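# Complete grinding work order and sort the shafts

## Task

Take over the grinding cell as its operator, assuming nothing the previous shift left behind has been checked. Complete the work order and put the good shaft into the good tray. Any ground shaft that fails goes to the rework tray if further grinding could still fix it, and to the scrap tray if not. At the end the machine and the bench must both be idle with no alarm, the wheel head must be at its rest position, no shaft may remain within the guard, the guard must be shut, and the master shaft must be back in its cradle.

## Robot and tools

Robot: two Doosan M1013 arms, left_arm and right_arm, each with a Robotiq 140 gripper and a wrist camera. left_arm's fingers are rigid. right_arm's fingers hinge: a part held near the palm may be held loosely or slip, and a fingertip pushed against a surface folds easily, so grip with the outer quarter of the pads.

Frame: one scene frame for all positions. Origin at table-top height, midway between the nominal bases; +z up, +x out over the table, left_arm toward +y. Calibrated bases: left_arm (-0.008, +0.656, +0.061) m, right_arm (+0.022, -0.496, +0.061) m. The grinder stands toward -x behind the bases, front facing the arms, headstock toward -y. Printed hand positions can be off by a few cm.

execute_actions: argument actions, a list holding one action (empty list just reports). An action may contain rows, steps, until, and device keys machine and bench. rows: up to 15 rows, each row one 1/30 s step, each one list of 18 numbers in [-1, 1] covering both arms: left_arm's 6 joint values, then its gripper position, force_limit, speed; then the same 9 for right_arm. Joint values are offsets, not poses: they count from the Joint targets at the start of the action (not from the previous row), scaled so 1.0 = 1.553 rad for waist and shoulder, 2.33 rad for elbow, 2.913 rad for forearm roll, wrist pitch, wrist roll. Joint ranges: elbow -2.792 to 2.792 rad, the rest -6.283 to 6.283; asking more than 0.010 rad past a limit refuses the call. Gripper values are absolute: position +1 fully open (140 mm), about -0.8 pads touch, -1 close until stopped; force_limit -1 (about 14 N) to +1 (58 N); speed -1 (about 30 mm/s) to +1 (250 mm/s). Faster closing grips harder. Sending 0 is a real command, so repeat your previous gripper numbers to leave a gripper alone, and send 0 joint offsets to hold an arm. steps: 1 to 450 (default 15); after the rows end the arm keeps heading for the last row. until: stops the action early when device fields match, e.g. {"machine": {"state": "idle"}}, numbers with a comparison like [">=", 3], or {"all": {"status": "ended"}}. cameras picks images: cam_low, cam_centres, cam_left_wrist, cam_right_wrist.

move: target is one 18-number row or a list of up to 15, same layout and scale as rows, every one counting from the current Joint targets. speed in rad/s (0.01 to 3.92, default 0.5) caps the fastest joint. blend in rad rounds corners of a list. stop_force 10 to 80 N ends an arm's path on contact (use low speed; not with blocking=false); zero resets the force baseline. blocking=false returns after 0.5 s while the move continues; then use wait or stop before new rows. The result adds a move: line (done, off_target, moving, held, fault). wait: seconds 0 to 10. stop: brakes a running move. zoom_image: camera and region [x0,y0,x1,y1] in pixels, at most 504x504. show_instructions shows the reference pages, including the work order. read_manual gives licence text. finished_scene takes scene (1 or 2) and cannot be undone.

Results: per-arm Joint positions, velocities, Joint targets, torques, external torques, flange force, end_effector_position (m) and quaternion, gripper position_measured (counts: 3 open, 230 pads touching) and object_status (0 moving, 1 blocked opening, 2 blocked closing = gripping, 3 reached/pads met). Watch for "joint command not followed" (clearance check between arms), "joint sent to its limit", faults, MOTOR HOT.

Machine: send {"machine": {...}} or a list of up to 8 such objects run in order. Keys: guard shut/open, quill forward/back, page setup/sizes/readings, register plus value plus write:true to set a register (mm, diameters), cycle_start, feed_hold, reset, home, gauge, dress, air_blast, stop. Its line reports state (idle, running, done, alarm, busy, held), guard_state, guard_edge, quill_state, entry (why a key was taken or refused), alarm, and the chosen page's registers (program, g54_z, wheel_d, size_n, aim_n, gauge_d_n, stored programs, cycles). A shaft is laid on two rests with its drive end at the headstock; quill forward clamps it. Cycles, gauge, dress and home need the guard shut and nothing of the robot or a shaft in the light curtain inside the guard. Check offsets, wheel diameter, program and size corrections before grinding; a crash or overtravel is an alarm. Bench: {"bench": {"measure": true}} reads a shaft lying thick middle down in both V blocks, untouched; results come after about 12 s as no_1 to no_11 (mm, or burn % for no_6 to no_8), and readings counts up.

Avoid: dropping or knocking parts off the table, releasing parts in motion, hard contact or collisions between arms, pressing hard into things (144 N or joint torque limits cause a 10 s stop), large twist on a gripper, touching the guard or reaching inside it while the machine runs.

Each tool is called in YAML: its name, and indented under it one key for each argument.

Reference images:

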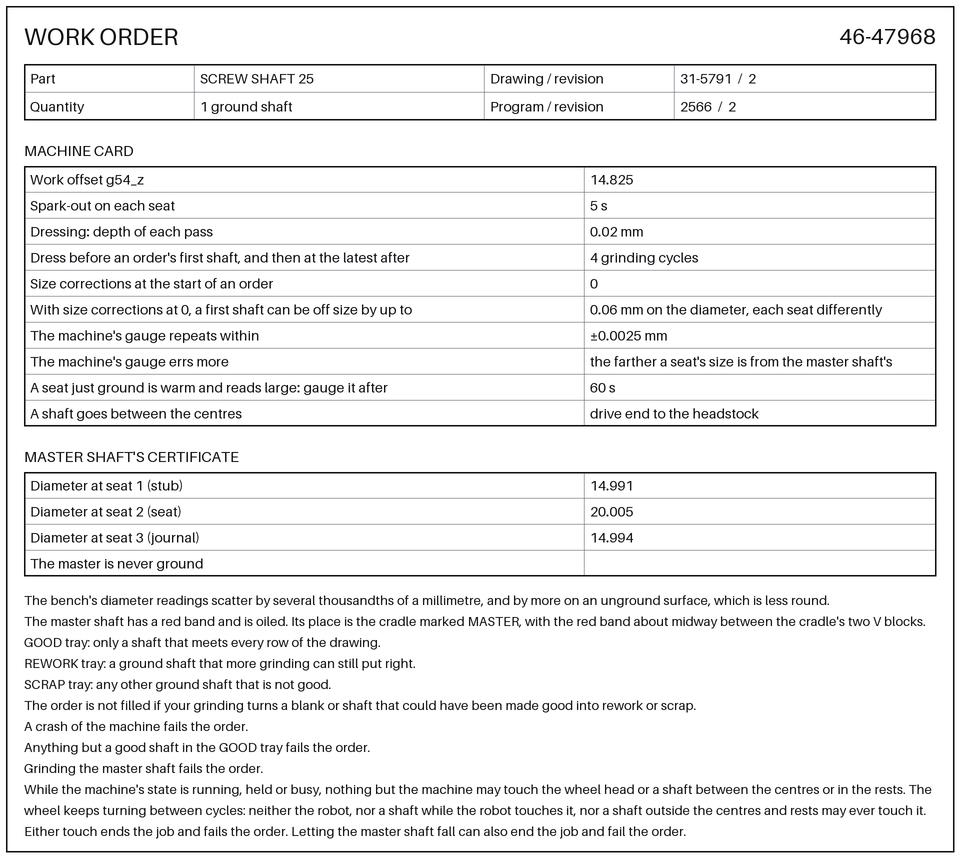

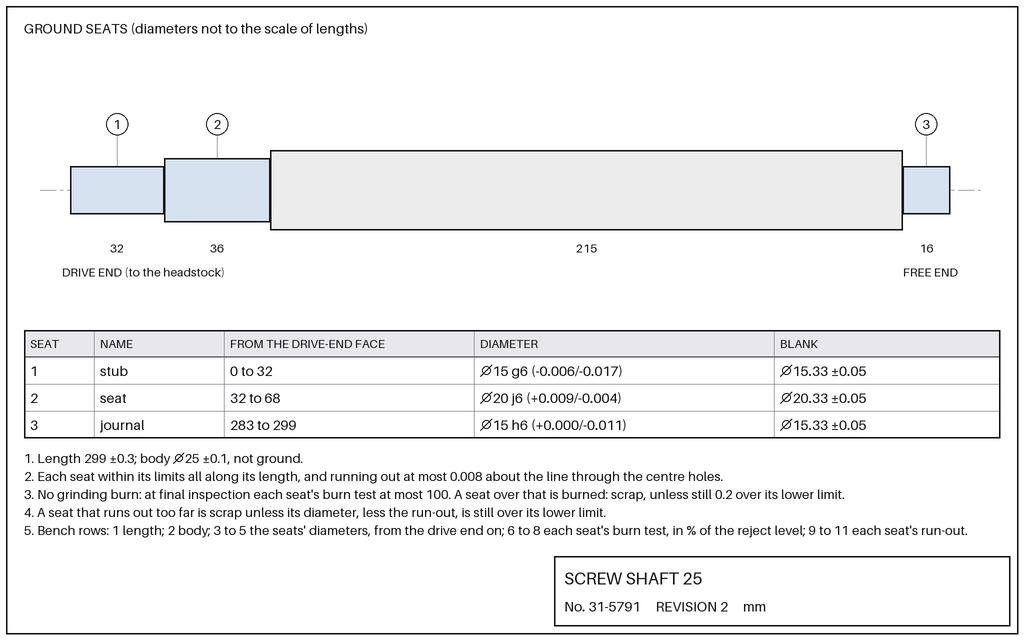

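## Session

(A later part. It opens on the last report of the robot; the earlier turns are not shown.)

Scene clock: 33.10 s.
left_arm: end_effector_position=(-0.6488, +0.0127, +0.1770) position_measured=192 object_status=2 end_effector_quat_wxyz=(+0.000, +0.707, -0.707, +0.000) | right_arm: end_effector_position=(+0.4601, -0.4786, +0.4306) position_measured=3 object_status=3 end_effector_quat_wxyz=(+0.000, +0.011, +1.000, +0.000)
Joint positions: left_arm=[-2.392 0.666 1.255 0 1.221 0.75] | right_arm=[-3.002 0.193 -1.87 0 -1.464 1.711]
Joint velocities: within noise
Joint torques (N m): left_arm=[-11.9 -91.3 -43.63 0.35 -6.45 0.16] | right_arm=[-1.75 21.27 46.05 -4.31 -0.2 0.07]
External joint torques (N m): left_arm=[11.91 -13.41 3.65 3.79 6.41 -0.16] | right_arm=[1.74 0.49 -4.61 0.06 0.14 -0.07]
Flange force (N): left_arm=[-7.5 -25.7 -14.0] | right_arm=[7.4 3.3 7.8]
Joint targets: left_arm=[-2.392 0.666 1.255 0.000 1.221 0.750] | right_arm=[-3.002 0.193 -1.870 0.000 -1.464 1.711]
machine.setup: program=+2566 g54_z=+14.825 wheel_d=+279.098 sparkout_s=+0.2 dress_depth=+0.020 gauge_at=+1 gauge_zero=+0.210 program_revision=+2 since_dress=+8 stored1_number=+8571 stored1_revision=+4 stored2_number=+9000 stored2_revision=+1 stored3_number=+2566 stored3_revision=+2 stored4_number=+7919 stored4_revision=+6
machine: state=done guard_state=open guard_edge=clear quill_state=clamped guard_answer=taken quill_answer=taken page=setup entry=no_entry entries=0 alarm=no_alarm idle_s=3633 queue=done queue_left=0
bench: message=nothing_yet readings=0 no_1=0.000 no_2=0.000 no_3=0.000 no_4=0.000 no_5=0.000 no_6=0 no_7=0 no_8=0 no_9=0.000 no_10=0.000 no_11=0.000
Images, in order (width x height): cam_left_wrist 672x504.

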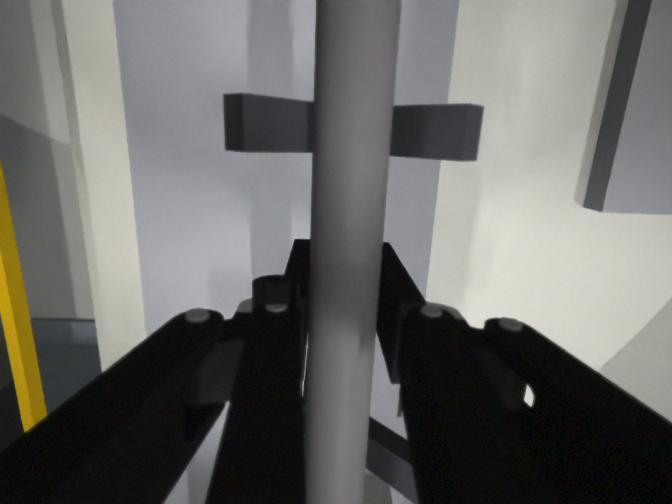

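execute_actions:
  actions:
    - {"machine":{"quill":"back"},"steps":105}
  cameras: ["cam_left_wrist","cam_centres"]

execute_actions:
  actions:
    - {"rows":[[0,0,0,0,0,0,-0.98,0.2,-1,0,0,0,0,0,0,1,1,1]],"steps":45}
  cameras: []

Scene clock: 37.07 s.
left_arm: end_effector_position=(-0.6488, +0.0127, +0.1770) position_measured=192 object_status=2 end_effector_quat_wxyz=(+0.000, +0.707, -0.707, +0.000) | right_arm: end_effector_position=(+0.4601, -0.4786, +0.4306) position_measured=3 object_status=3 end_effector_quat_wxyz=(+0.000, +0.011, +1.000, +0.000)
Joint positions: left_arm=[-2.392 0.666 1.255 0 1.221 0.75] | right_arm=[-3.002 0.193 -1.87 0 -1.464 1.711]
Joint velocities: within noise
Joint torques (N m): left_arm=[-9.61 -100.38 -47.31 1.24 -5.2 0.05] | right_arm=[-2.26 21.25 46.35 -4.22 -0.17 0.15]
External joint torques (N m): left_arm=[9.65 -4.3 7.36 2.89 5.16 -0.05] | right_arm=[2.29 0.44 -4.86 -0.04 0.12 -0.15]
Flange force (N): left_arm=[-7.3 -22.1 -3.5] | right_arm=[7.8 4.4 8.2]
Joint targets: left_arm=[-2.392 0.666 1.255 0.000 1.221 0.750] | right_arm=[-3.002 0.193 -1.870 0.000 -1.464 1.711]
Tool commands: left_gripper/position=-1.0 left_gripper/force_limit=-1.0 left_gripper/speed=-1.0 right_gripper/position=+1.0 right_gripper/force_limit=+1.0 right_gripper/speed=+1.0
machine.setup: program=+2566 g54_z=+14.825 wheel_d=+279.098 sparkout_s=+0.2 dress_depth=+0.020 gauge_at=+1 gauge_zero=+0.210 program_revision=+2 since_dress=+8 stored1_number=+8571 stored1_revision=+4 stored2_number=+9000 stored2_revision=+1 stored3_number=+2566 stored3_revision=+2 stored4_number=+7919 stored4_revision=+6
machine: state=idle guard_state=open guard_edge=clear quill_state=back guard_answer=taken quill_answer=taken page=setup entry=no_entry entries=0 alarm=no_alarm idle_s=3637 queue=done queue_left=0
bench: message=nothing_yet readings=0 no_1=0.000 no_2=0.000 no_3=0.000 no_4=0.000 no_5=0.000 no_6=0 no_7=0 no_8=0 no_9=0.000 no_10=0.000 no_11=0.000
Images, in order (width x height): cam_centres 672x504, cam_left_wrist 672x504.

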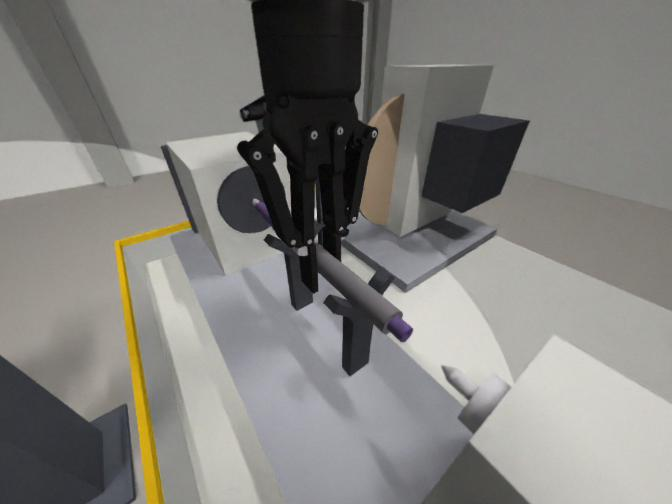

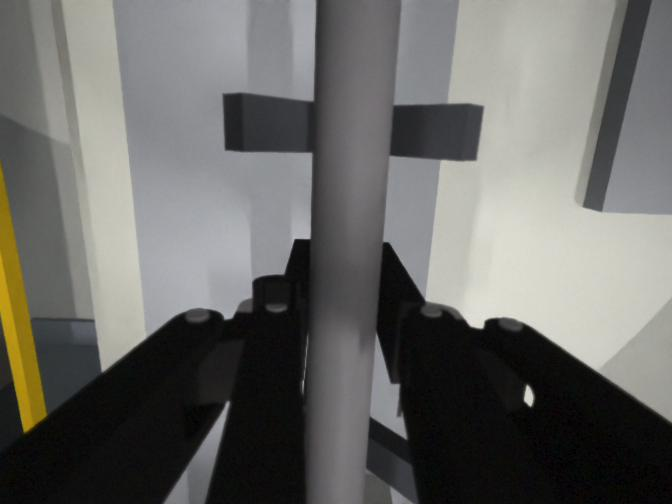

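Scene clock: 38.77 s.
left_arm: end_effector_position=(-0.6488, +0.0127, +0.1770) position_measured=195 object_status=2 end_effector_quat_wxyz=(+0.000, +0.707, -0.707, +0.000) | right_arm: end_effector_position=(+0.4601, -0.4786, +0.4306) position_measured=3 object_status=3 end_effector_quat_wxyz=(+0.000, +0.011, +1.000, +0.000)
Joint positions: left_arm=[-2.392 0.666 1.255 0 1.221 0.75] | right_arm=[-3.002 0.193 -1.87 0 -1.464 1.711]
Joint velocities: within noise
Joint torques (N m): left_arm=[-13.74 -95.59 -48.08 0.07 -7.59 0.39] | right_arm=[-2.02 21.36 46.19 -4.27 -0.12 0.13]
External joint torques (N m): left_arm=[13.83 -9.12 8.1 4.07 7.54 -0.39] | right_arm=[1.93 0.55 -4.62 0 0.07 -0.13]
Flange force (N): left_arm=[-9.1 -29.9 -9.2] | right_arm=[7.6 3.7 7.7]
Joint targets: left_arm=[-2.392 0.666 1.255 0.000 1.221 0.750] | right_arm=[-3.002 0.193 -1.870 0.000 -1.464 1.711]
machine.setup: program=+2566 g54_z=+14.825 wheel_d=+279.098 sparkout_s=+0.2 dress_depth=+0.020 gauge_at=+1 gauge_zero=+0.210 program_revision=+2 since_dress=+8 stored1_number=+8571 stored1_revision=+4 stored2_number=+9000 stored2_revision=+1 stored3_number=+2566 stored3_revision=+2 stored4_number=+7919 stored4_revision=+6
machine: state=idle guard_state=open guard_edge=clear quill_state=back guard_answer=taken quill_answer=taken page=setup entry=no_entry entries=0 alarm=no_alarm idle_s=3638 queue=done queue_left=0
bench: message=nothing_yet readings=0 no_1=0.000 no_2=0.000 no_3=0.000 no_4=0.000 no_5=0.000 no_6=0 no_7=0 no_8=0 no_9=0.000 no_10=0.000 no_11=0.000
No camera images: "cameras" was empty.

move:
  target:
    - [-0.00625,-0.00895,0.0101,0,-0.0034,-0.0035,-0.98,0.2,-1,0,0,0,0,0,0,1,1,1]
    - [-0.00625,-0.0271,-0.0123,0,0.0241,-0.0035,-0.98,0.2,-1,0,0,0,0,0,0,1,1,1]
    - [-0.00625,-0.0545,-0.1147,0,0.1206,-0.0035,-0.98,0.2,-1,0,0,0,0,0,0,1,1,1]
  speed: [0.02,0.05,0.2]
  cameras: ["cam_left_wrist","cam_centres"]

Scene clock: 43.90 s.
left_arm: end_effector_position=(-0.6489, +0.0246, +0.4003) position_measured=195 object_status=2 end_effector_quat_wxyz=(+0.000, +0.707, -0.707, +0.000) | right_arm: end_effector_position=(+0.4601, -0.4786, +0.4306) position_measured=3 object_status=3 end_effector_quat_wxyz=(+0.000, +0.011, +1.000, +0.000)
Joint positions: left_arm=[-2.401 0.581 0.988 0 1.572 0.74] | right_arm=[-3.002 0.193 -1.87 0 -1.464 1.711]
Joint velocities: within noise
Joint torques (N m): left_arm=[0.78 -106.17 -48.57 4.98 -0.05 -0.08] | right_arm=[-1.87 21.23 46.25 -4.23 -0.15 0.1]
External joint torques (N m): left_arm=[-1.12 6.18 6.05 -0.6 0 0.08] | right_arm=[1.85 0.7 -4.69 -0.03 0.1 -0.1]
Flange force (N): left_arm=[-5.7 -4.1 10.8] | right_arm=[7.9 3.5 7.8]
Joint targets: left_arm=[-2.401 0.581 0.988 0.000 1.572 0.740] | right_arm=[-3.002 0.193 -1.870 0.000 -1.464 1.711]
machine.setup: program=+2566 g54_z=+14.825 wheel_d=+279.098 sparkout_s=+0.2 dress_depth=+0.020 gauge_at=+1 gauge_zero=+0.210 program_revision=+2 since_dress=+8 stored1_number=+8571 stored1_revision=+4 stored2_number=+9000 stored2_revision=+1 stored3_number=+2566 stored3_revision=+2 stored4_number=+7919 stored4_revision=+6
machine: state=idle guard_state=open guard_edge=clear quill_state=back guard_answer=taken quill_answer=taken page=setup entry=no_entry entries=0 alarm=no_alarm idle_s=3643 queue=done queue_left=0
bench: message=nothing_yet readings=0 no_1=0.000 no_2=0.000 no_3=0.000 no_4=0.000 no_5=0.000 no_6=0 no_7=0 no_8=0 no_9=0.000 no_10=0.000 no_11=0.000
move: done
Images, in order (width x height): cam_centres 672x504, cam_left_wrist 672x504.

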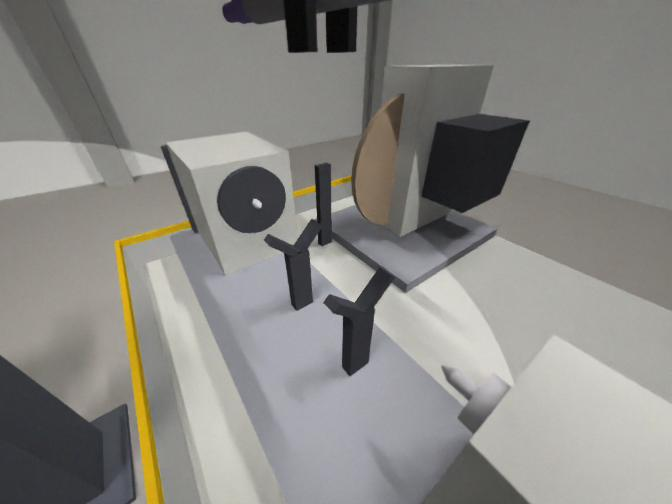

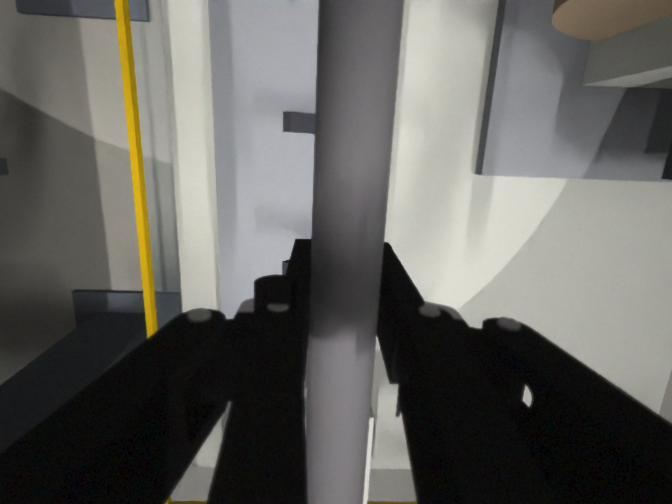

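move:
  target: [0,0,0,0,0,0,-0.98,0.2,-1,0.4886,-0.1652,0.1174,0,-0.0061,0.2527,1,1,1]
  speed: 0.5
  cameras: ["cam_right_wrist","cam_low"]

Scene clock: 46.80 s.
left_arm: end_effector_position=(-0.6489, +0.0246, +0.4004) position_measured=195 object_status=2 end_effector_quat_wxyz=(+0.000, +0.707, -0.707, +0.000) | right_arm: end_effector_position=(+0.4295, -0.0596, +0.4503) position_measured=3 object_status=3 end_effector_quat_wxyz=(+0.000, -0.001, +1.000, +0.000)
Joint positions: left_arm=[-2.401 0.581 0.988 0 1.572 0.74] | right_arm=[-2.243 -0.064 -1.596 0 -1.482 2.447]
Joint velocities: within noise
Joint torques (N m): left_arm=[1.05 -106.31 -48.86 4.97 -0.08 -0.1] | right_arm=[-2.69 47.7 46.26 -4.23 -0.17 0.18]
External joint torques (N m): left_arm=[-1.12 6.25 6.31 -0.57 0.04 0.1] | right_arm=[2.59 0.37 -4.78 0.01 0.13 -0.18]
Flange force (N): left_arm=[-6.1 -4.6 11.2] | right_arm=[9.1 -3.9 8.0]
Joint targets: left_arm=[-2.401 0.581 0.988 0.000 1.572 0.740] | right_arm=[-2.243 -0.064 -1.596 0.000 -1.482 2.447]
machine.setup: program=+2566 g54_z=+14.825 wheel_d=+279.098 sparkout_s=+0.2 dress_depth=+0.020 gauge_at=+1 gauge_zero=+0.210 program_revision=+2 since_dress=+8 stored1_number=+8571 stored1_revision=+4 stored2_number=+9000 stored2_revision=+1 stored3_number=+2566 stored3_revision=+2 stored4_number=+7919 stored4_revision=+6
machine: state=idle guard_state=open guard_edge=clear quill_state=back guard_answer=taken quill_answer=taken page=setup entry=no_entry entries=0 alarm=no_alarm idle_s=3646 queue=done queue_left=0
bench: message=nothing_yet readings=0 no_1=0.000 no_2=0.000 no_3=0.000 no_4=0.000 no_5=0.000 no_6=0 no_7=0 no_8=0 no_9=0.000 no_10=0.000 no_11=0.000
move: done
Images, in order (width x height): cam_low 672x504, cam_right_wrist 672x504.

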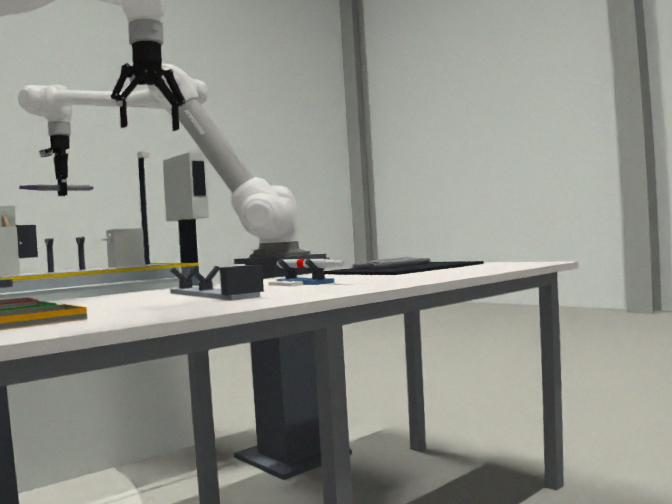

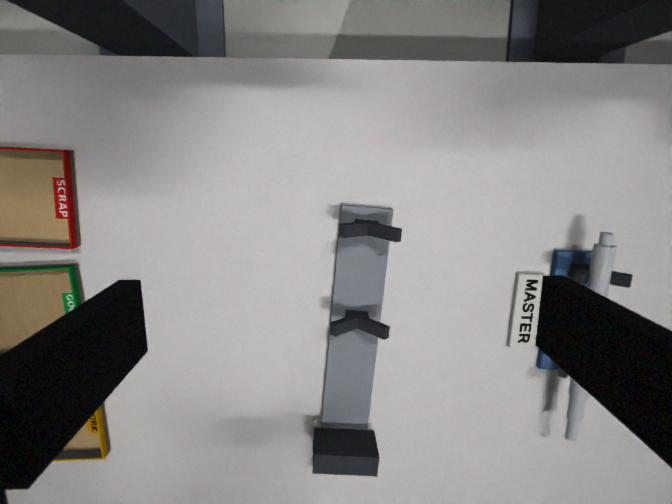

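move:
  target: [0,0,0,0,0,0,-0.98,0.2,-1,-0.0781,-0.1710,0.0216,0,0.0740,-0.0415,1,1,1]
  speed: 0.4
  cameras: ["cam_right_wrist"]

Scene clock: 48.73 s.
left_arm: end_effector_position=(-0.6489, +0.0246, +0.4004) position_measured=195 object_status=2 end_effector_quat_wxyz=(+0.000, +0.707, -0.707, +0.000) | right_arm: end_effector_position=(+0.5794, -0.0176, +0.3006) position_measured=3 object_status=3 end_effector_quat_wxyz=(+0.000, +0.000, +1.000, +0.000)
Joint positions: left_arm=[-2.401 0.581 0.988 0 1.572 0.74] | right_arm=[-2.364 -0.329 -1.546 0 -1.266 2.326]
Joint velocities: within noise
Joint torques (N m): left_arm=[0.97 -106.16 -48.91 5.01 -0.08 -0.09] | right_arm=[-2.29 72.37 44.56 -4.05 -0.15 0.12]
External joint torques (N m): left_arm=[-0.96 6.09 6.36 -0.61 0.03 0.09] | right_arm=[2.36 0.45 -4.97 0.02 0.1 -0.12]
Flange force (N): left_arm=[-6.3 -5.0 11.3] | right_arm=[10.7 -5.1 6.0]
Joint targets: left_arm=[-2.401 0.581 0.988 0.000 1.572 0.740] | right_arm=[-2.364 -0.329 -1.546 0.000 -1.266 2.326]
machine.setup: program=+2566 g54_z=+14.825 wheel_d=+279.098 sparkout_s=+0.2 dress_depth=+0.020 gauge_at=+1 gauge_zero=+0.210 program_revision=+2 since_dress=+8 stored1_number=+8571 stored1_revision=+4 stored2_number=+9000 stored2_revision=+1 stored3_number=+2566 stored3_revision=+2 stored4_number=+7919 stored4_revision=+6
machine: state=idle guard_state=open guard_edge=clear quill_state=back guard_answer=taken quill_answer=taken page=setup entry=no_entry entries=0 alarm=no_alarm idle_s=3648 queue=done queue_left=0
bench: message=nothing_yet readings=0 no_1=0.000 no_2=0.000 no_3=0.000 no_4=0.000 no_5=0.000 no_6=0 no_7=0 no_8=0 no_9=0.000 no_10=0.000 no_11=0.000
move: done
Images, in order (width x height): cam_right_wrist 672x504.

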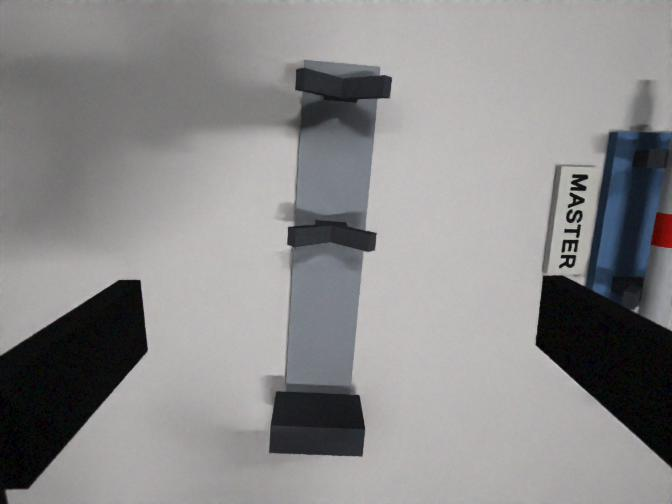

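move:
  target: [0,0,0,0,0,0,-0.98,0.2,-1,0.0397,-0.0075,-0.0768,0,0.0652,0.0556,1,1,1]
  speed: 0.3
  cameras: ["cam_right_wrist"]

Scene clock: 51.30 s.
left_arm: end_effector_position=(-0.6489, +0.0246, +0.4004) position_measured=195 object_status=2 end_effector_quat_wxyz=(+0.000, +0.707, -0.707, +0.000) | right_arm: end_effector_position=(+0.5250, -0.0096, +0.2001) position_measured=3 object_status=3 end_effector_quat_wxyz=(+0.000, +0.050, +0.999, +0.000)
Joint positions: left_arm=[-2.401 0.581 0.988 0 1.572 0.74] | right_arm=[-2.303 -0.341 -1.725 0 -1.076 2.488]
Joint velocities: within noise
Joint torques (N m): left_arm=[1.01 -106.41 -48.85 4.98 -0.1 -0.11] | right_arm=[-2.49 70.02 41.12 -3.67 -0.11 0.23]
External joint torques (N m): left_arm=[-1.07 6.31 6.28 -0.58 0.06 0.11] | right_arm=[2.49 1.24 -4.36 -0.08 0.08 -0.23]
Flange force (N): left_arm=[-5.9 -4.4 11.1] | right_arm=[9.5 -6.2 3.2]
Joint targets: left_arm=[-2.401 0.581 0.988 0.000 1.572 0.740] | right_arm=[-2.303 -0.341 -1.725 0.000 -1.076 2.488]
machine.setup: program=+2566 g54_z=+14.825 wheel_d=+279.098 sparkout_s=+0.2 dress_depth=+0.020 gauge_at=+1 gauge_zero=+0.210 program_revision=+2 since_dress=+8 stored1_number=+8571 stored1_revision=+4 stored2_number=+9000 stored2_revision=+1 stored3_number=+2566 stored3_revision=+2 stored4_number=+7919 stored4_revision=+6
machine: state=idle guard_state=open guard_edge=clear quill_state=back guard_answer=taken quill_answer=taken page=setup entry=no_entry entries=0 alarm=no_alarm idle_s=3651 queue=done queue_left=0
bench: message=nothing_yet readings=0 no_1=0.000 no_2=0.000 no_3=0.000 no_4=0.000 no_5=0.000 no_6=0 no_7=0 no_8=0 no_9=0.000 no_10=0.000 no_11=0.000
move: done
Images, in order (width x height): cam_right_wrist 672x504.

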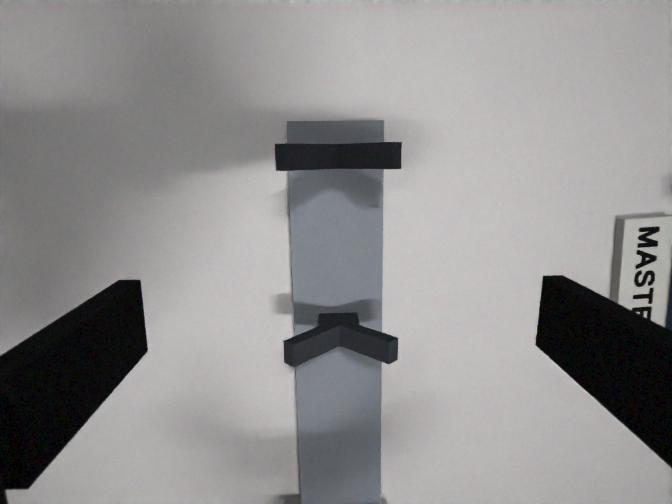

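move:
  target:
    - [0,-0.3292,0.2582,0,-0.0309,0,-0.98,0.2,-1,-0.4501,0.3438,-0.0622,0,-0.1332,-0.2667,1,1,1]
    - [0.9554,-0.3292,0.2582,0,-0.0309,0.0047,-0.98,0.2,-1,-0.4501,0.3438,-0.0622,0,-0.1332,-0.2667,1,1,1]
    - [0.9554,-0.0303,0.1096,0,-0.0713,0.0047,-0.98,0.2,-1,-0.4501,0.3438,-0.0622,0,-0.1332,-0.2667,1,1,1]
  speed: [0.5,0.6,0.4]
  blend: [0.1,0.1,0]

Scene clock: 59.00 s.
left_arm: end_effector_position=(+0.5437, -0.0079, +0.3003) position_measured=195 object_status=2 end_effector_quat_wxyz=(+0.000, +0.999, -0.050, +0.000) | right_arm: end_effector_position=(+0.4600, -0.4786, +0.4307) position_measured=3 object_status=3 end_effector_quat_wxyz=(+0.000, +0.011, +1.000, +0.000)
Joint positions: left_arm=[-0.917 0.534 1.244 0 1.365 0.754] | right_arm=[-3.002 0.193 -1.87 0 -1.464 1.711]
Joint velocities: within noise
Joint torques (N m): left_arm=[0.85 -99.6 -47.71 4.91 -0.13 -0.06] | right_arm=[-2.09 21.27 46.19 -4.25 -0.21 0.15]
External joint torques (N m): left_arm=[-0.81 4.55 6.06 -0.6 0.09 0.06] | right_arm=[2.03 0.66 -4.71 -0.01 0.15 -0.15]
Flange force (N): left_arm=[-6.5 -5.2 9.2] | right_arm=[7.9 3.8 8.0]
Joint targets: left_arm=[-0.917 0.534 1.244 0.000 1.365 0.754] | right_arm=[-3.002 0.193 -1.870 0.000 -1.464 1.711]
machine.setup: program=+2566 g54_z=+14.825 wheel_d=+279.098 sparkout_s=+0.2 dress_depth=+0.020 gauge_at=+1 gauge_zero=+0.210 program_revision=+2 since_dress=+8 stored1_number=+8571 stored1_revision=+4 stored2_number=+9000 stored2_revision=+1 stored3_number=+2566 stored3_revision=+2 stored4_number=+7919 stored4_revision=+6
machine: state=idle guard_state=open guard_edge=clear quill_state=back guard_answer=taken quill_answer=taken page=setup entry=no_entry entries=0 alarm=no_alarm idle_s=3658 queue=done queue_left=0
bench: message=nothing_yet readings=0 no_1=0.000 no_2=0.000 no_3=0.000 no_4=0.000 no_5=0.000 no_6=0 no_7=0 no_8=0 no_9=0.000 no_10=0.000 no_11=0.000
move: done

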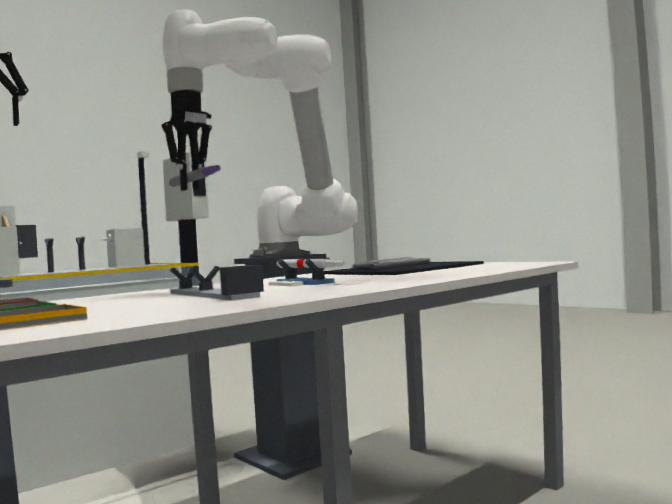

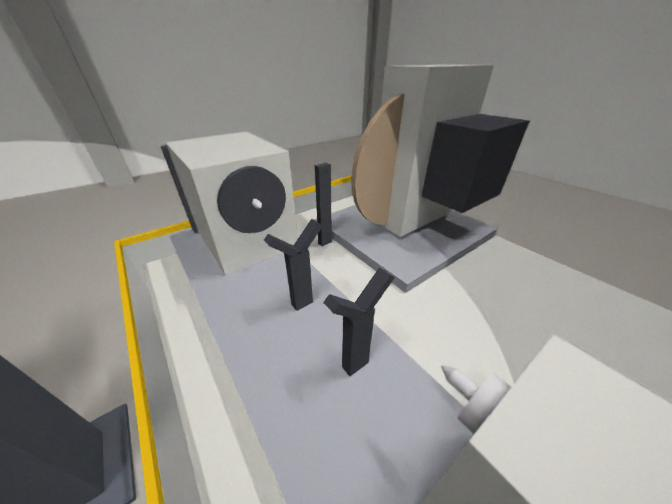

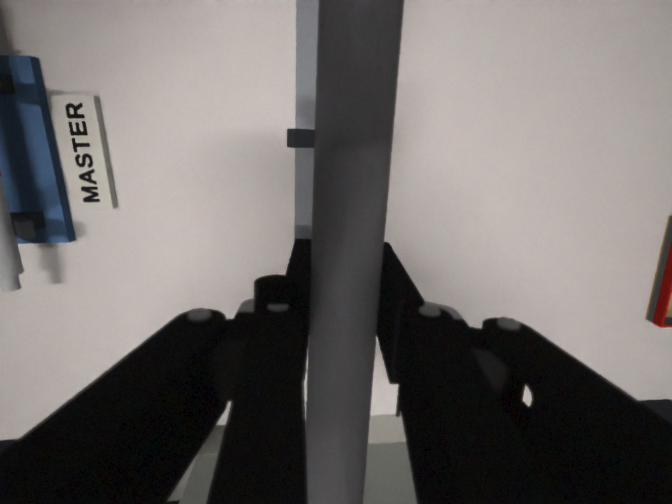

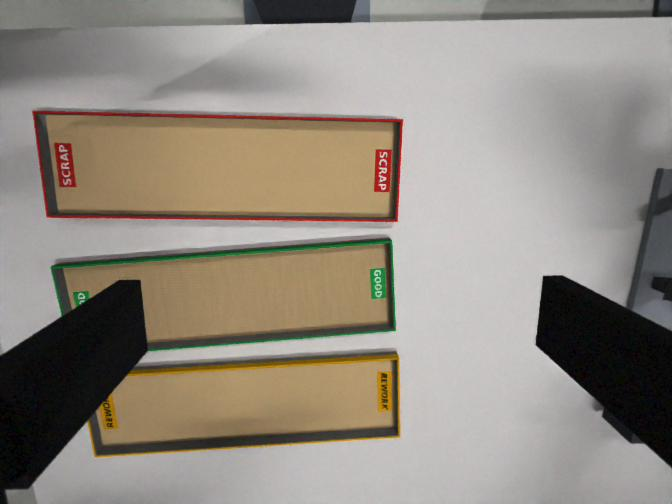

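move:
  target: [0,0.0424,0.0588,0,-0.0700,0,-0.98,0.2,-1,0,0,0,0,0,0,1,1,1]
  speed: 0.1
  stop_force: 15
  cameras: ["cam_left_wrist","cam_low"]

Scene clock: 63.60 s.
left_arm: end_effector_position=(+0.5440, -0.0082, +0.1704) position_measured=195 object_status=2 end_effector_quat_wxyz=(+0.000, +0.999, -0.050, +0.000) | right_arm: end_effector_position=(+0.4600, -0.4786, +0.4307) position_measured=3 object_status=3 end_effector_quat_wxyz=(+0.000, +0.011, +1.000, +0.000)
Joint positions: left_arm=[-0.917 0.6 1.381 0 1.161 0.754] | right_arm=[-3.002 0.193 -1.87 0 -1.464 1.711]
Joint velocities: within noise
Joint torques (N m): left_arm=[1 -103.81 -44.66 4.57 -0.03 -0.11] | right_arm=[-2.05 21.02 46.24 -4.2 -0.18 0.14]
External joint torques (N m): left_arm=[-1.2 5.61 5.66 -0.54 -0.01 0.11] | right_arm=[2.04 0.77 -4.8 -0.05 0.12 -0.14]
Flange force (N): left_arm=[-5.1 -3.3 8.5] | right_arm=[8.2 3.8 8.0]
Joint targets: left_arm=[-0.917 0.600 1.381 0.000 1.161 0.754] | right_arm=[-3.002 0.193 -1.870 0.000 -1.464 1.711]
machine.setup: program=+2566 g54_z=+14.825 wheel_d=+279.098 sparkout_s=+0.2 dress_depth=+0.020 gauge_at=+1 gauge_zero=+0.210 program_revision=+2 since_dress=+8 stored1_number=+8571 stored1_revision=+4 stored2_number=+9000 stored2_revision=+1 stored3_number=+2566 stored3_revision=+2 stored4_number=+7919 stored4_revision=+6
machine: state=idle guard_state=open guard_edge=clear quill_state=back guard_answer=taken quill_answer=taken page=setup entry=no_entry entries=0 alarm=no_alarm idle_s=3663 queue=done queue_left=0
bench: message=nothing_yet readings=0 no_1=0.000 no_2=0.000 no_3=0.000 no_4=0.000 no_5=0.000 no_6=0 no_7=0 no_8=0 no_9=0.000 no_10=0.000 no_11=0.000
move: done
Images, in order (width x height): cam_low 672x504, cam_left_wrist 672x504.

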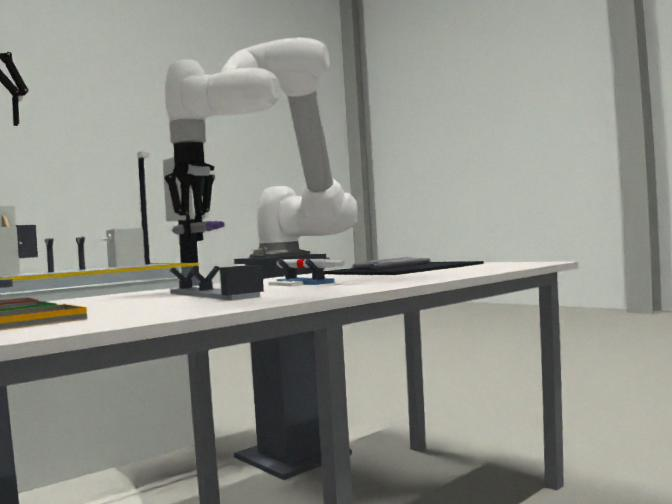

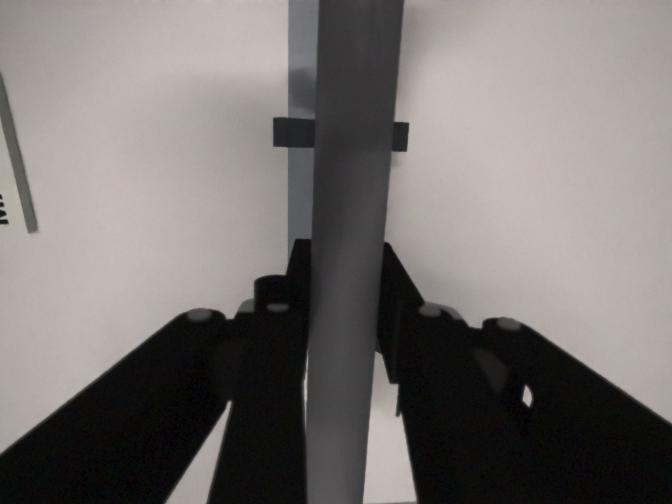

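move:
  target:
    - [0,0.0275,0.0194,0,-0.0303,0,-0.98,0.2,-1,0,0,0,0,0,0,1,1,1]
    - [0,0.0600,0.0343,0,-0.0596,0,-0.98,0.2,-1,0,0,0,0,0,0,1,1,1]
  speed: 0.025
  stop_force: 12
  cameras: ["cam_left_wrist","cam_low"]

Scene clock: 71.33 s.
left_arm: end_effector_position=(+0.5443, -0.0087, +0.0567) position_measured=195 object_status=2 end_effector_quat_wxyz=(+0.000, +0.999, -0.050, +0.000) | right_arm: end_effector_position=(+0.4600, -0.4786, +0.4307) position_measured=3 object_status=3 end_effector_quat_wxyz=(+0.000, +0.011, +1.000, +0.000)
Joint positions: left_arm=[-0.917 0.688 1.457 0 0.995 0.754] | right_arm=[-3.002 0.193 -1.87 0 -1.464 1.711]
Joint velocities: within noise
Joint torques (N m): left_arm=[4.93 -83.81 -27.57 6.27 -0.31 0.58] | right_arm=[-2.04 21.36 46.35 -4.23 -0.21 0.14]
External joint torques (N m): left_arm=[-4.7 -18.49 -8.1 -2.57 0.27 -0.58] | right_arm=[2.03 0.18 -4.96 -0.02 0.16 -0.14]
Flange force (N): left_arm=[-7.7 1.0 -20.8] | right_arm=[7.4 3.9 8.5]
Joint targets: left_arm=[-0.917 0.688 1.457 0.000 0.995 0.754] | right_arm=[-3.002 0.193 -1.870 0.000 -1.464 1.711]
machine.setup: program=+2566 g54_z=+14.825 wheel_d=+279.098 sparkout_s=+0.2 dress_depth=+0.020 gauge_at=+1 gauge_zero=+0.210 program_revision=+2 since_dress=+8 stored1_number=+8571 stored1_revision=+4 stored2_number=+9000 stored2_revision=+1 stored3_number=+2566 stored3_revision=+2 stored4_number=+7919 stored4_revision=+6
machine: state=idle guard_state=open guard_edge=clear quill_state=back guard_answer=taken quill_answer=taken page=setup entry=no_entry entries=0 alarm=no_alarm idle_s=3671 queue=done queue_left=0
bench: message=nothing_yet readings=0 no_1=0.000 no_2=0.000 no_3=0.000 no_4=0.000 no_5=0.000 no_6=0 no_7=0 no_8=0 no_9=0.000 no_10=0.000 no_11=0.000
move: contact (left_arm); path passed 1 of 2 targets
Images, in order (width x height): cam_low 672x504, cam_left_wrist 672x504.

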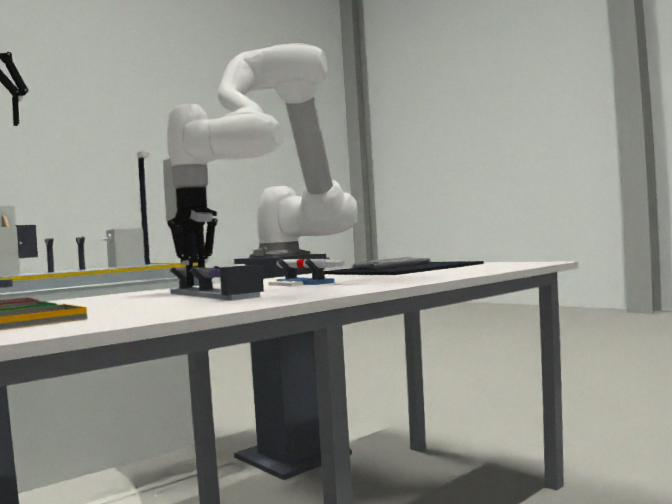

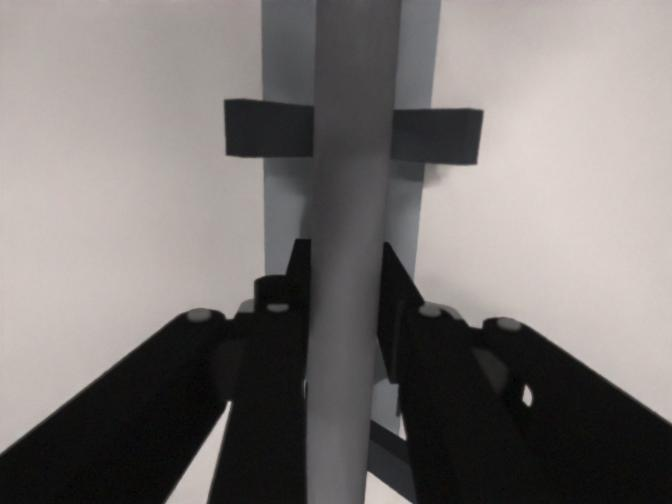

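execute_actions:
  actions:
    - {"rows":[[0,0,0,0,0,0,0.4,0.2,-0.6,0,0,0,0,0,0,1,1,1]],"steps":60}
  cameras: ["cam_left_wrist"]

execute_actions:
  actions:
    - {"bench":{"measure":true},"steps":400,"until":{"bench":{"state":"idle"}}}
  cameras: ["cam_left_wrist"]

Scene clock: 73.90 s.
left_arm: end_effector_position=(+0.5443, -0.0086, +0.0567) position_measured=78 object_status=3 end_effector_quat_wxyz=(+0.000, +0.999, -0.050, +0.000) | right_arm: end_effector_position=(+0.4600, -0.4786, +0.4307) position_measured=3 object_status=3 end_effector_quat_wxyz=(+0.000, +0.011, +1.000, +0.000)
Joint positions: left_arm=[-0.917 0.688 1.457 0 0.995 0.754] | right_arm=[-3.002 0.193 -1.87 0 -1.464 1.711]
Joint velocities: within noise
Joint torques (N m): left_arm=[0.67 -99.77 -35.91 4.18 0 -0.06] | right_arm=[-1.77 21.28 46.05 -4.29 -0.18 0.15]
External joint torques (N m): left_arm=[-0.82 -2.55 0.19 -0.49 -0.04 0.06] | right_arm=[1.79 0.6 -4.41 0.02 0.13 -0.15]
Flange force (N): left_arm=[-3.5 -2.2 -2.1] | right_arm=[7.3 3.3 7.4]
Joint targets: left_arm=[-0.917 0.688 1.457 0.000 0.995 0.754] | right_arm=[-3.002 0.193 -1.870 0.000 -1.464 1.711]
machine.setup: program=+2566 g54_z=+14.825 wheel_d=+279.098 sparkout_s=+0.2 dress_depth=+0.020 gauge_at=+1 gauge_zero=+0.210 program_revision=+2 since_dress=+8 stored1_number=+8571 stored1_revision=+4 stored2_number=+9000 stored2_revision=+1 stored3_number=+2566 stored3_revision=+2 stored4_number=+7919 stored4_revision=+6
machine: state=idle guard_state=open guard_edge=clear quill_state=back guard_answer=taken quill_answer=taken page=setup entry=no_entry entries=0 alarm=no_alarm idle_s=3673 queue=done queue_left=0
bench: message=nothing_yet readings=0 no_1=0.000 no_2=0.000 no_3=0.000 no_4=0.000 no_5=0.000 no_6=0 no_7=0 no_8=0 no_9=0.000 no_10=0.000 no_11=0.000
Images, in order (width x height): cam_left_wrist 672x504.

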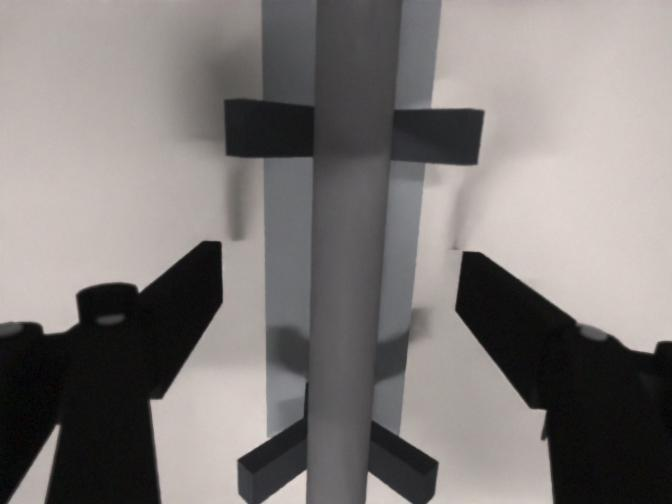

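Scene clock: 86.10 s.
left_arm: end_effector_position=(+0.5443, -0.0087, +0.0567) position_measured=78 object_status=3 end_effector_quat_wxyz=(+0.000, +0.999, -0.050, +0.000) | right_arm: end_effector_position=(+0.4600, -0.4786, +0.4307) position_measured=3 object_status=3 end_effector_quat_wxyz=(+0.000, +0.011, +1.000, +0.000)
Joint positions: left_arm=[-0.917 0.688 1.457 0 0.995 0.754] | right_arm=[-3.002 0.193 -1.87 0 -1.464 1.711]
Joint velocities: within noise
Joint torques (N m): left_arm=[0.72 -99.49 -35.87 4.15 0.04 -0.11] | right_arm=[-1.93 21.37 46.08 -4.25 -0.22 0.14]
External joint torques (N m): left_arm=[-0.88 -2.81 0.17 -0.47 -0.08 0.11] | right_arm=[1.94 0.31 -4.68 0 0.16 -0.14]
Flange force (N): left_arm=[-3.8 -2.4 -2.3] | right_arm=[7.2 3.7 8.0]
Joint targets: left_arm=[-0.917 0.688 1.457 0.000 0.995 0.754] | right_arm=[-3.002 0.193 -1.870 0.000 -1.464 1.711]
Tool commands: left_gripper/position=+0.4 left_gripper/force_limit=+0.2 left_gripper/speed=-0.6 right_gripper/position=+1.0 right_gripper/force_limit=+1.0 right_gripper/speed=+1.0
machine.setup: program=+2566 g54_z=+14.825 wheel_d=+279.098 sparkout_s=+0.2 dress_depth=+0.020 gauge_at=+1 gauge_zero=+0.210 program_revision=+2 since_dress=+8 stored1_number=+8571 stored1_revision=+4 stored2_number=+9000 stored2_revision=+1 stored3_number=+2566 stored3_revision=+2 stored4_number=+7919 stored4_revision=+6
machine: state=idle guard_state=open guard_edge=clear quill_state=back guard_answer=taken quill_answer=taken page=setup entry=no_entry entries=0 alarm=no_alarm idle_s=3685 queue=done queue_left=0
bench: message=measure_taken readings=1 no_1=298.999 no_2=25.027 no_3=14.984 no_4=20.004 no_5=14.995 no_6=222 no_7=208 no_8=228 no_9=0.002 no_10=0.002 no_11=0.000
Images, in order (width x height): cam_left_wrist 672x504.

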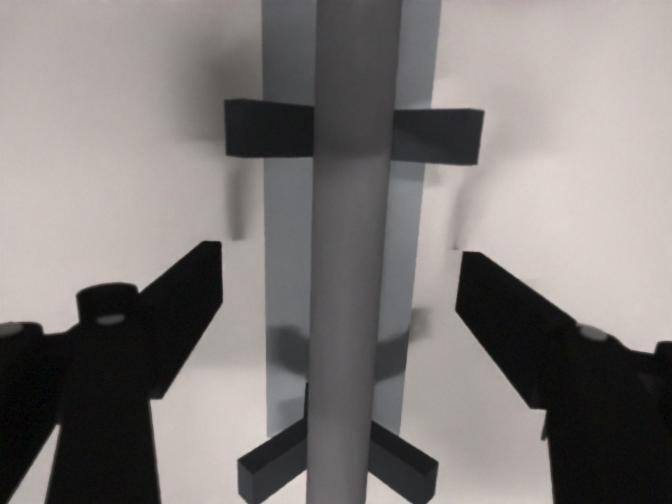

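move:
  target:
    - [0,-0.0992,-0.0914,0,0.1270,0,0.4,0.2,-0.6,0,0,0,0,0,0,0.3,0.2,-0.5]
    - [0.6789,-0.5662,0.1846,0,0.1548,0.3276,0.4,0.2,-0.6,0,0,0,0,0,0,0.3,0.2,-0.5]
    - [0.6789,-0.5662,0.1846,0,0.1548,0.3276,0.4,0.2,-0.6,0.4390,-0.3344,0.0963,0,0.1011,0.2606,0.3,0.2,-0.5]
  speed: [0.15,0.6,0.5]
  cameras: ["cam_left_wrist","cam_right_wrist"]

Scene clock: 93.77 s.
left_arm: end_effector_position=(+0.4201, +0.7499, +0.4205) position_measured=78 object_status=3 end_effector_quat_wxyz=(+0.000, +1.000, +0.000, +0.000) | right_arm: end_effector_position=(+0.5434, -0.0081, +0.2505) position_measured=91 object_status=3 end_effector_quat_wxyz=(+0.000, +0.049, +0.999, +0.000)
Joint positions: left_arm=[0.137 -0.191 1.887 0 1.446 1.708] | right_arm=[-2.32 -0.326 -1.646 0 -1.17 2.47]
Joint velocities: within noise
Joint torques (N m): left_arm=[0.91 -19.06 -42.64 4.88 0.02 -0.1] | right_arm=[-1.13 69.89 42.98 -3.9 -0.13 0.12]
External joint torques (N m): left_arm=[-0.89 -3.24 0.44 -0.56 -0.07 0.1] | right_arm=[1.09 1.75 -4.53 -0.01 0.09 -0.12]
Flange force (N): left_arm=[-5.6 3.1 0.2] | right_arm=[9.0 -8.2 3.9]
Joint targets: left_arm=[0.137 -0.191 1.887 0.000 1.446 1.708] | right_arm=[-2.320 -0.326 -1.646 0.000 -1.170 2.470]
machine.setup: program=+2566 g54_z=+14.825 wheel_d=+279.098 sparkout_s=+0.2 dress_depth=+0.020 gauge_at=+1 gauge_zero=+0.210 program_revision=+2 since_dress=+8 stored1_number=+8571 stored1_revision=+4 stored2_number=+9000 stored2_revision=+1 stored3_number=+2566 stored3_revision=+2 stored4_number=+7919 stored4_revision=+6
machine: state=idle guard_state=open guard_edge=clear quill_state=back guard_answer=taken quill_answer=taken page=setup entry=no_entry entries=0 alarm=no_alarm idle_s=3693 queue=done queue_left=0
bench: message=measure_taken readings=1 no_1=298.999 no_2=25.027 no_3=14.984 no_4=20.004 no_5=14.995 no_6=222 no_7=208 no_8=228 no_9=0.002 no_10=0.002 no_11=0.000
move: done
Images, in order (width x height): cam_left_wrist 672x504, cam_right_wrist 672x504.

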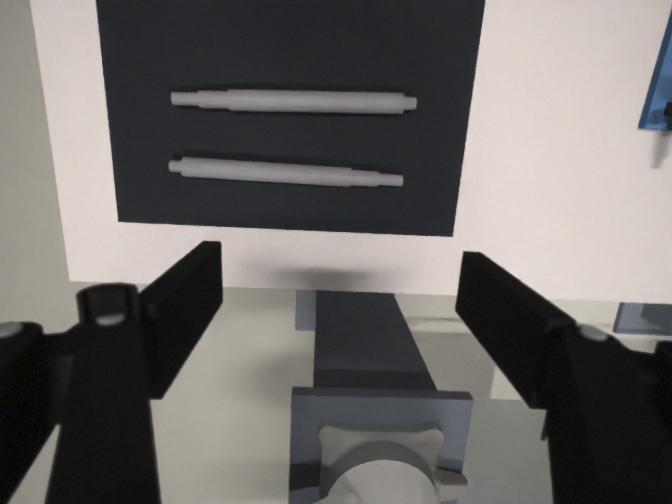

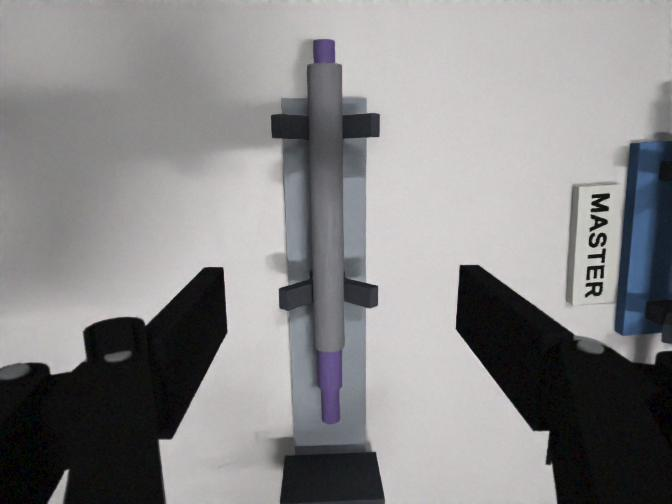

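move:
  target: [0,0,0,0,0,0,0.4,0.2,-0.6,-0.0010,-0.0593,-0.0477,0,0.0699,-0.0004,0.3,0.2,-0.5]
  speed: 0.2
  cameras: ["cam_left_wrist","cam_right_wrist"]

zoom_image:
  camera: "cam_left_wrist"
  region: [120, 40, 460, 240]

Scene clock: 95.60 s.
left_arm: end_effector_position=(+0.4201, +0.7499, +0.4205) position_measured=78 object_status=3 end_effector_quat_wxyz=(+0.000, +1.000, +0.000, +0.000) | right_arm: end_effector_position=(+0.5432, -0.0098, +0.1303) position_measured=91 object_status=3 end_effector_quat_wxyz=(+0.000, +0.050, +0.999, +0.000)
Joint positions: left_arm=[0.137 -0.191 1.887 0 1.446 1.708] | right_arm=[-2.321 -0.418 -1.757 0 -0.966 2.469]
Joint velocities: within noise
Joint torques (N m): left_arm=[0.74 -19.08 -42.74 4.87 0 -0.12] | right_arm=[-2.38 74.92 38.71 -3.43 -0.19 0.13]
External joint torques (N m): left_arm=[-0.77 -3.23 0.51 -0.55 -0.06 0.12] | right_arm=[2.28 1.58 -4.27 -0.08 0.15 -0.13]
Flange force (N): left_arm=[-5.8 2.8 0.3] | right_arm=[9.7 -6.5 1.9]
Joint targets: left_arm=[0.137 -0.191 1.887 0.000 1.446 1.708] | right_arm=[-2.321 -0.418 -1.757 0.000 -0.966 2.469]
machine.setup: program=+2566 g54_z=+14.825 wheel_d=+279.098 sparkout_s=+0.2 dress_depth=+0.020 gauge_at=+1 gauge_zero=+0.210 program_revision=+2 since_dress=+8 stored1_number=+8571 stored1_revision=+4 stored2_number=+9000 stored2_revision=+1 stored3_number=+2566 stored3_revision=+2 stored4_number=+7919 stored4_revision=+6
machine: state=idle guard_state=open guard_edge=clear quill_state=back guard_answer=taken quill_answer=taken page=setup entry=no_entry entries=0 alarm=no_alarm idle_s=3695 queue=done queue_left=0
bench: message=measure_taken readings=1 no_1=298.999 no_2=25.027 no_3=14.984 no_4=20.004 no_5=14.995 no_6=222 no_7=208 no_8=228 no_9=0.002 no_10=0.002 no_11=0.000
move: done
Images, in order (width x height): cam_left_wrist 672x504, cam_right_wrist 672x504.

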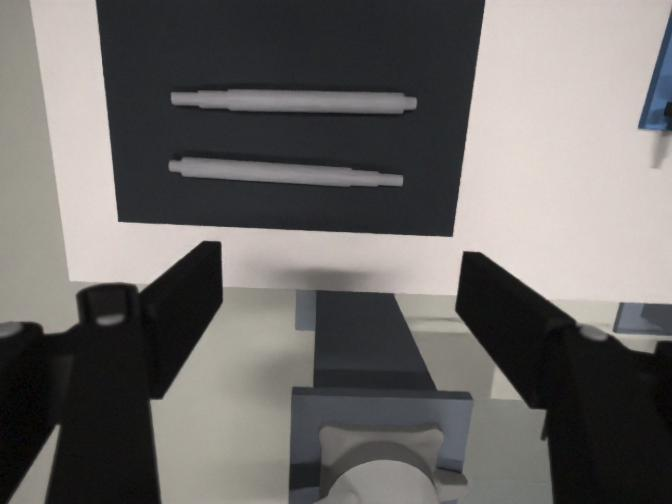

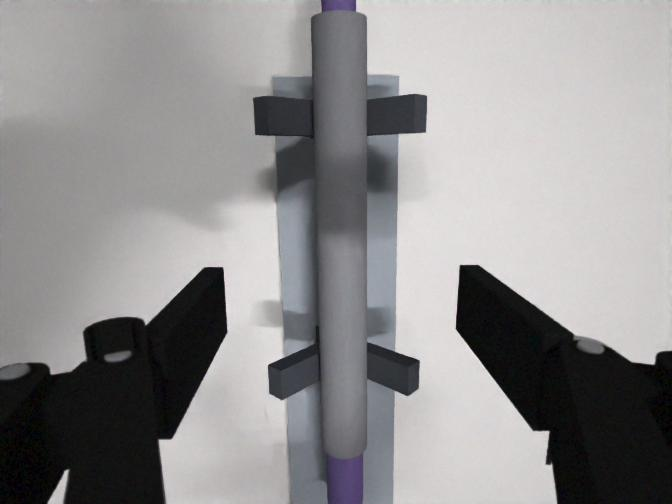

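Scaled by 1.482 from the camera's 672x504 image, which has a finer 960x720 frame.

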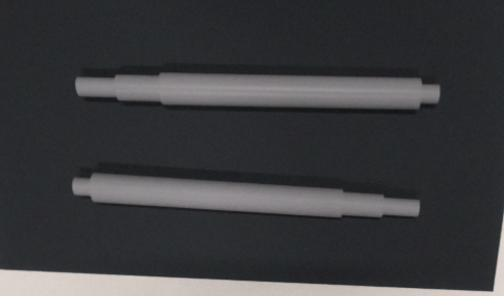

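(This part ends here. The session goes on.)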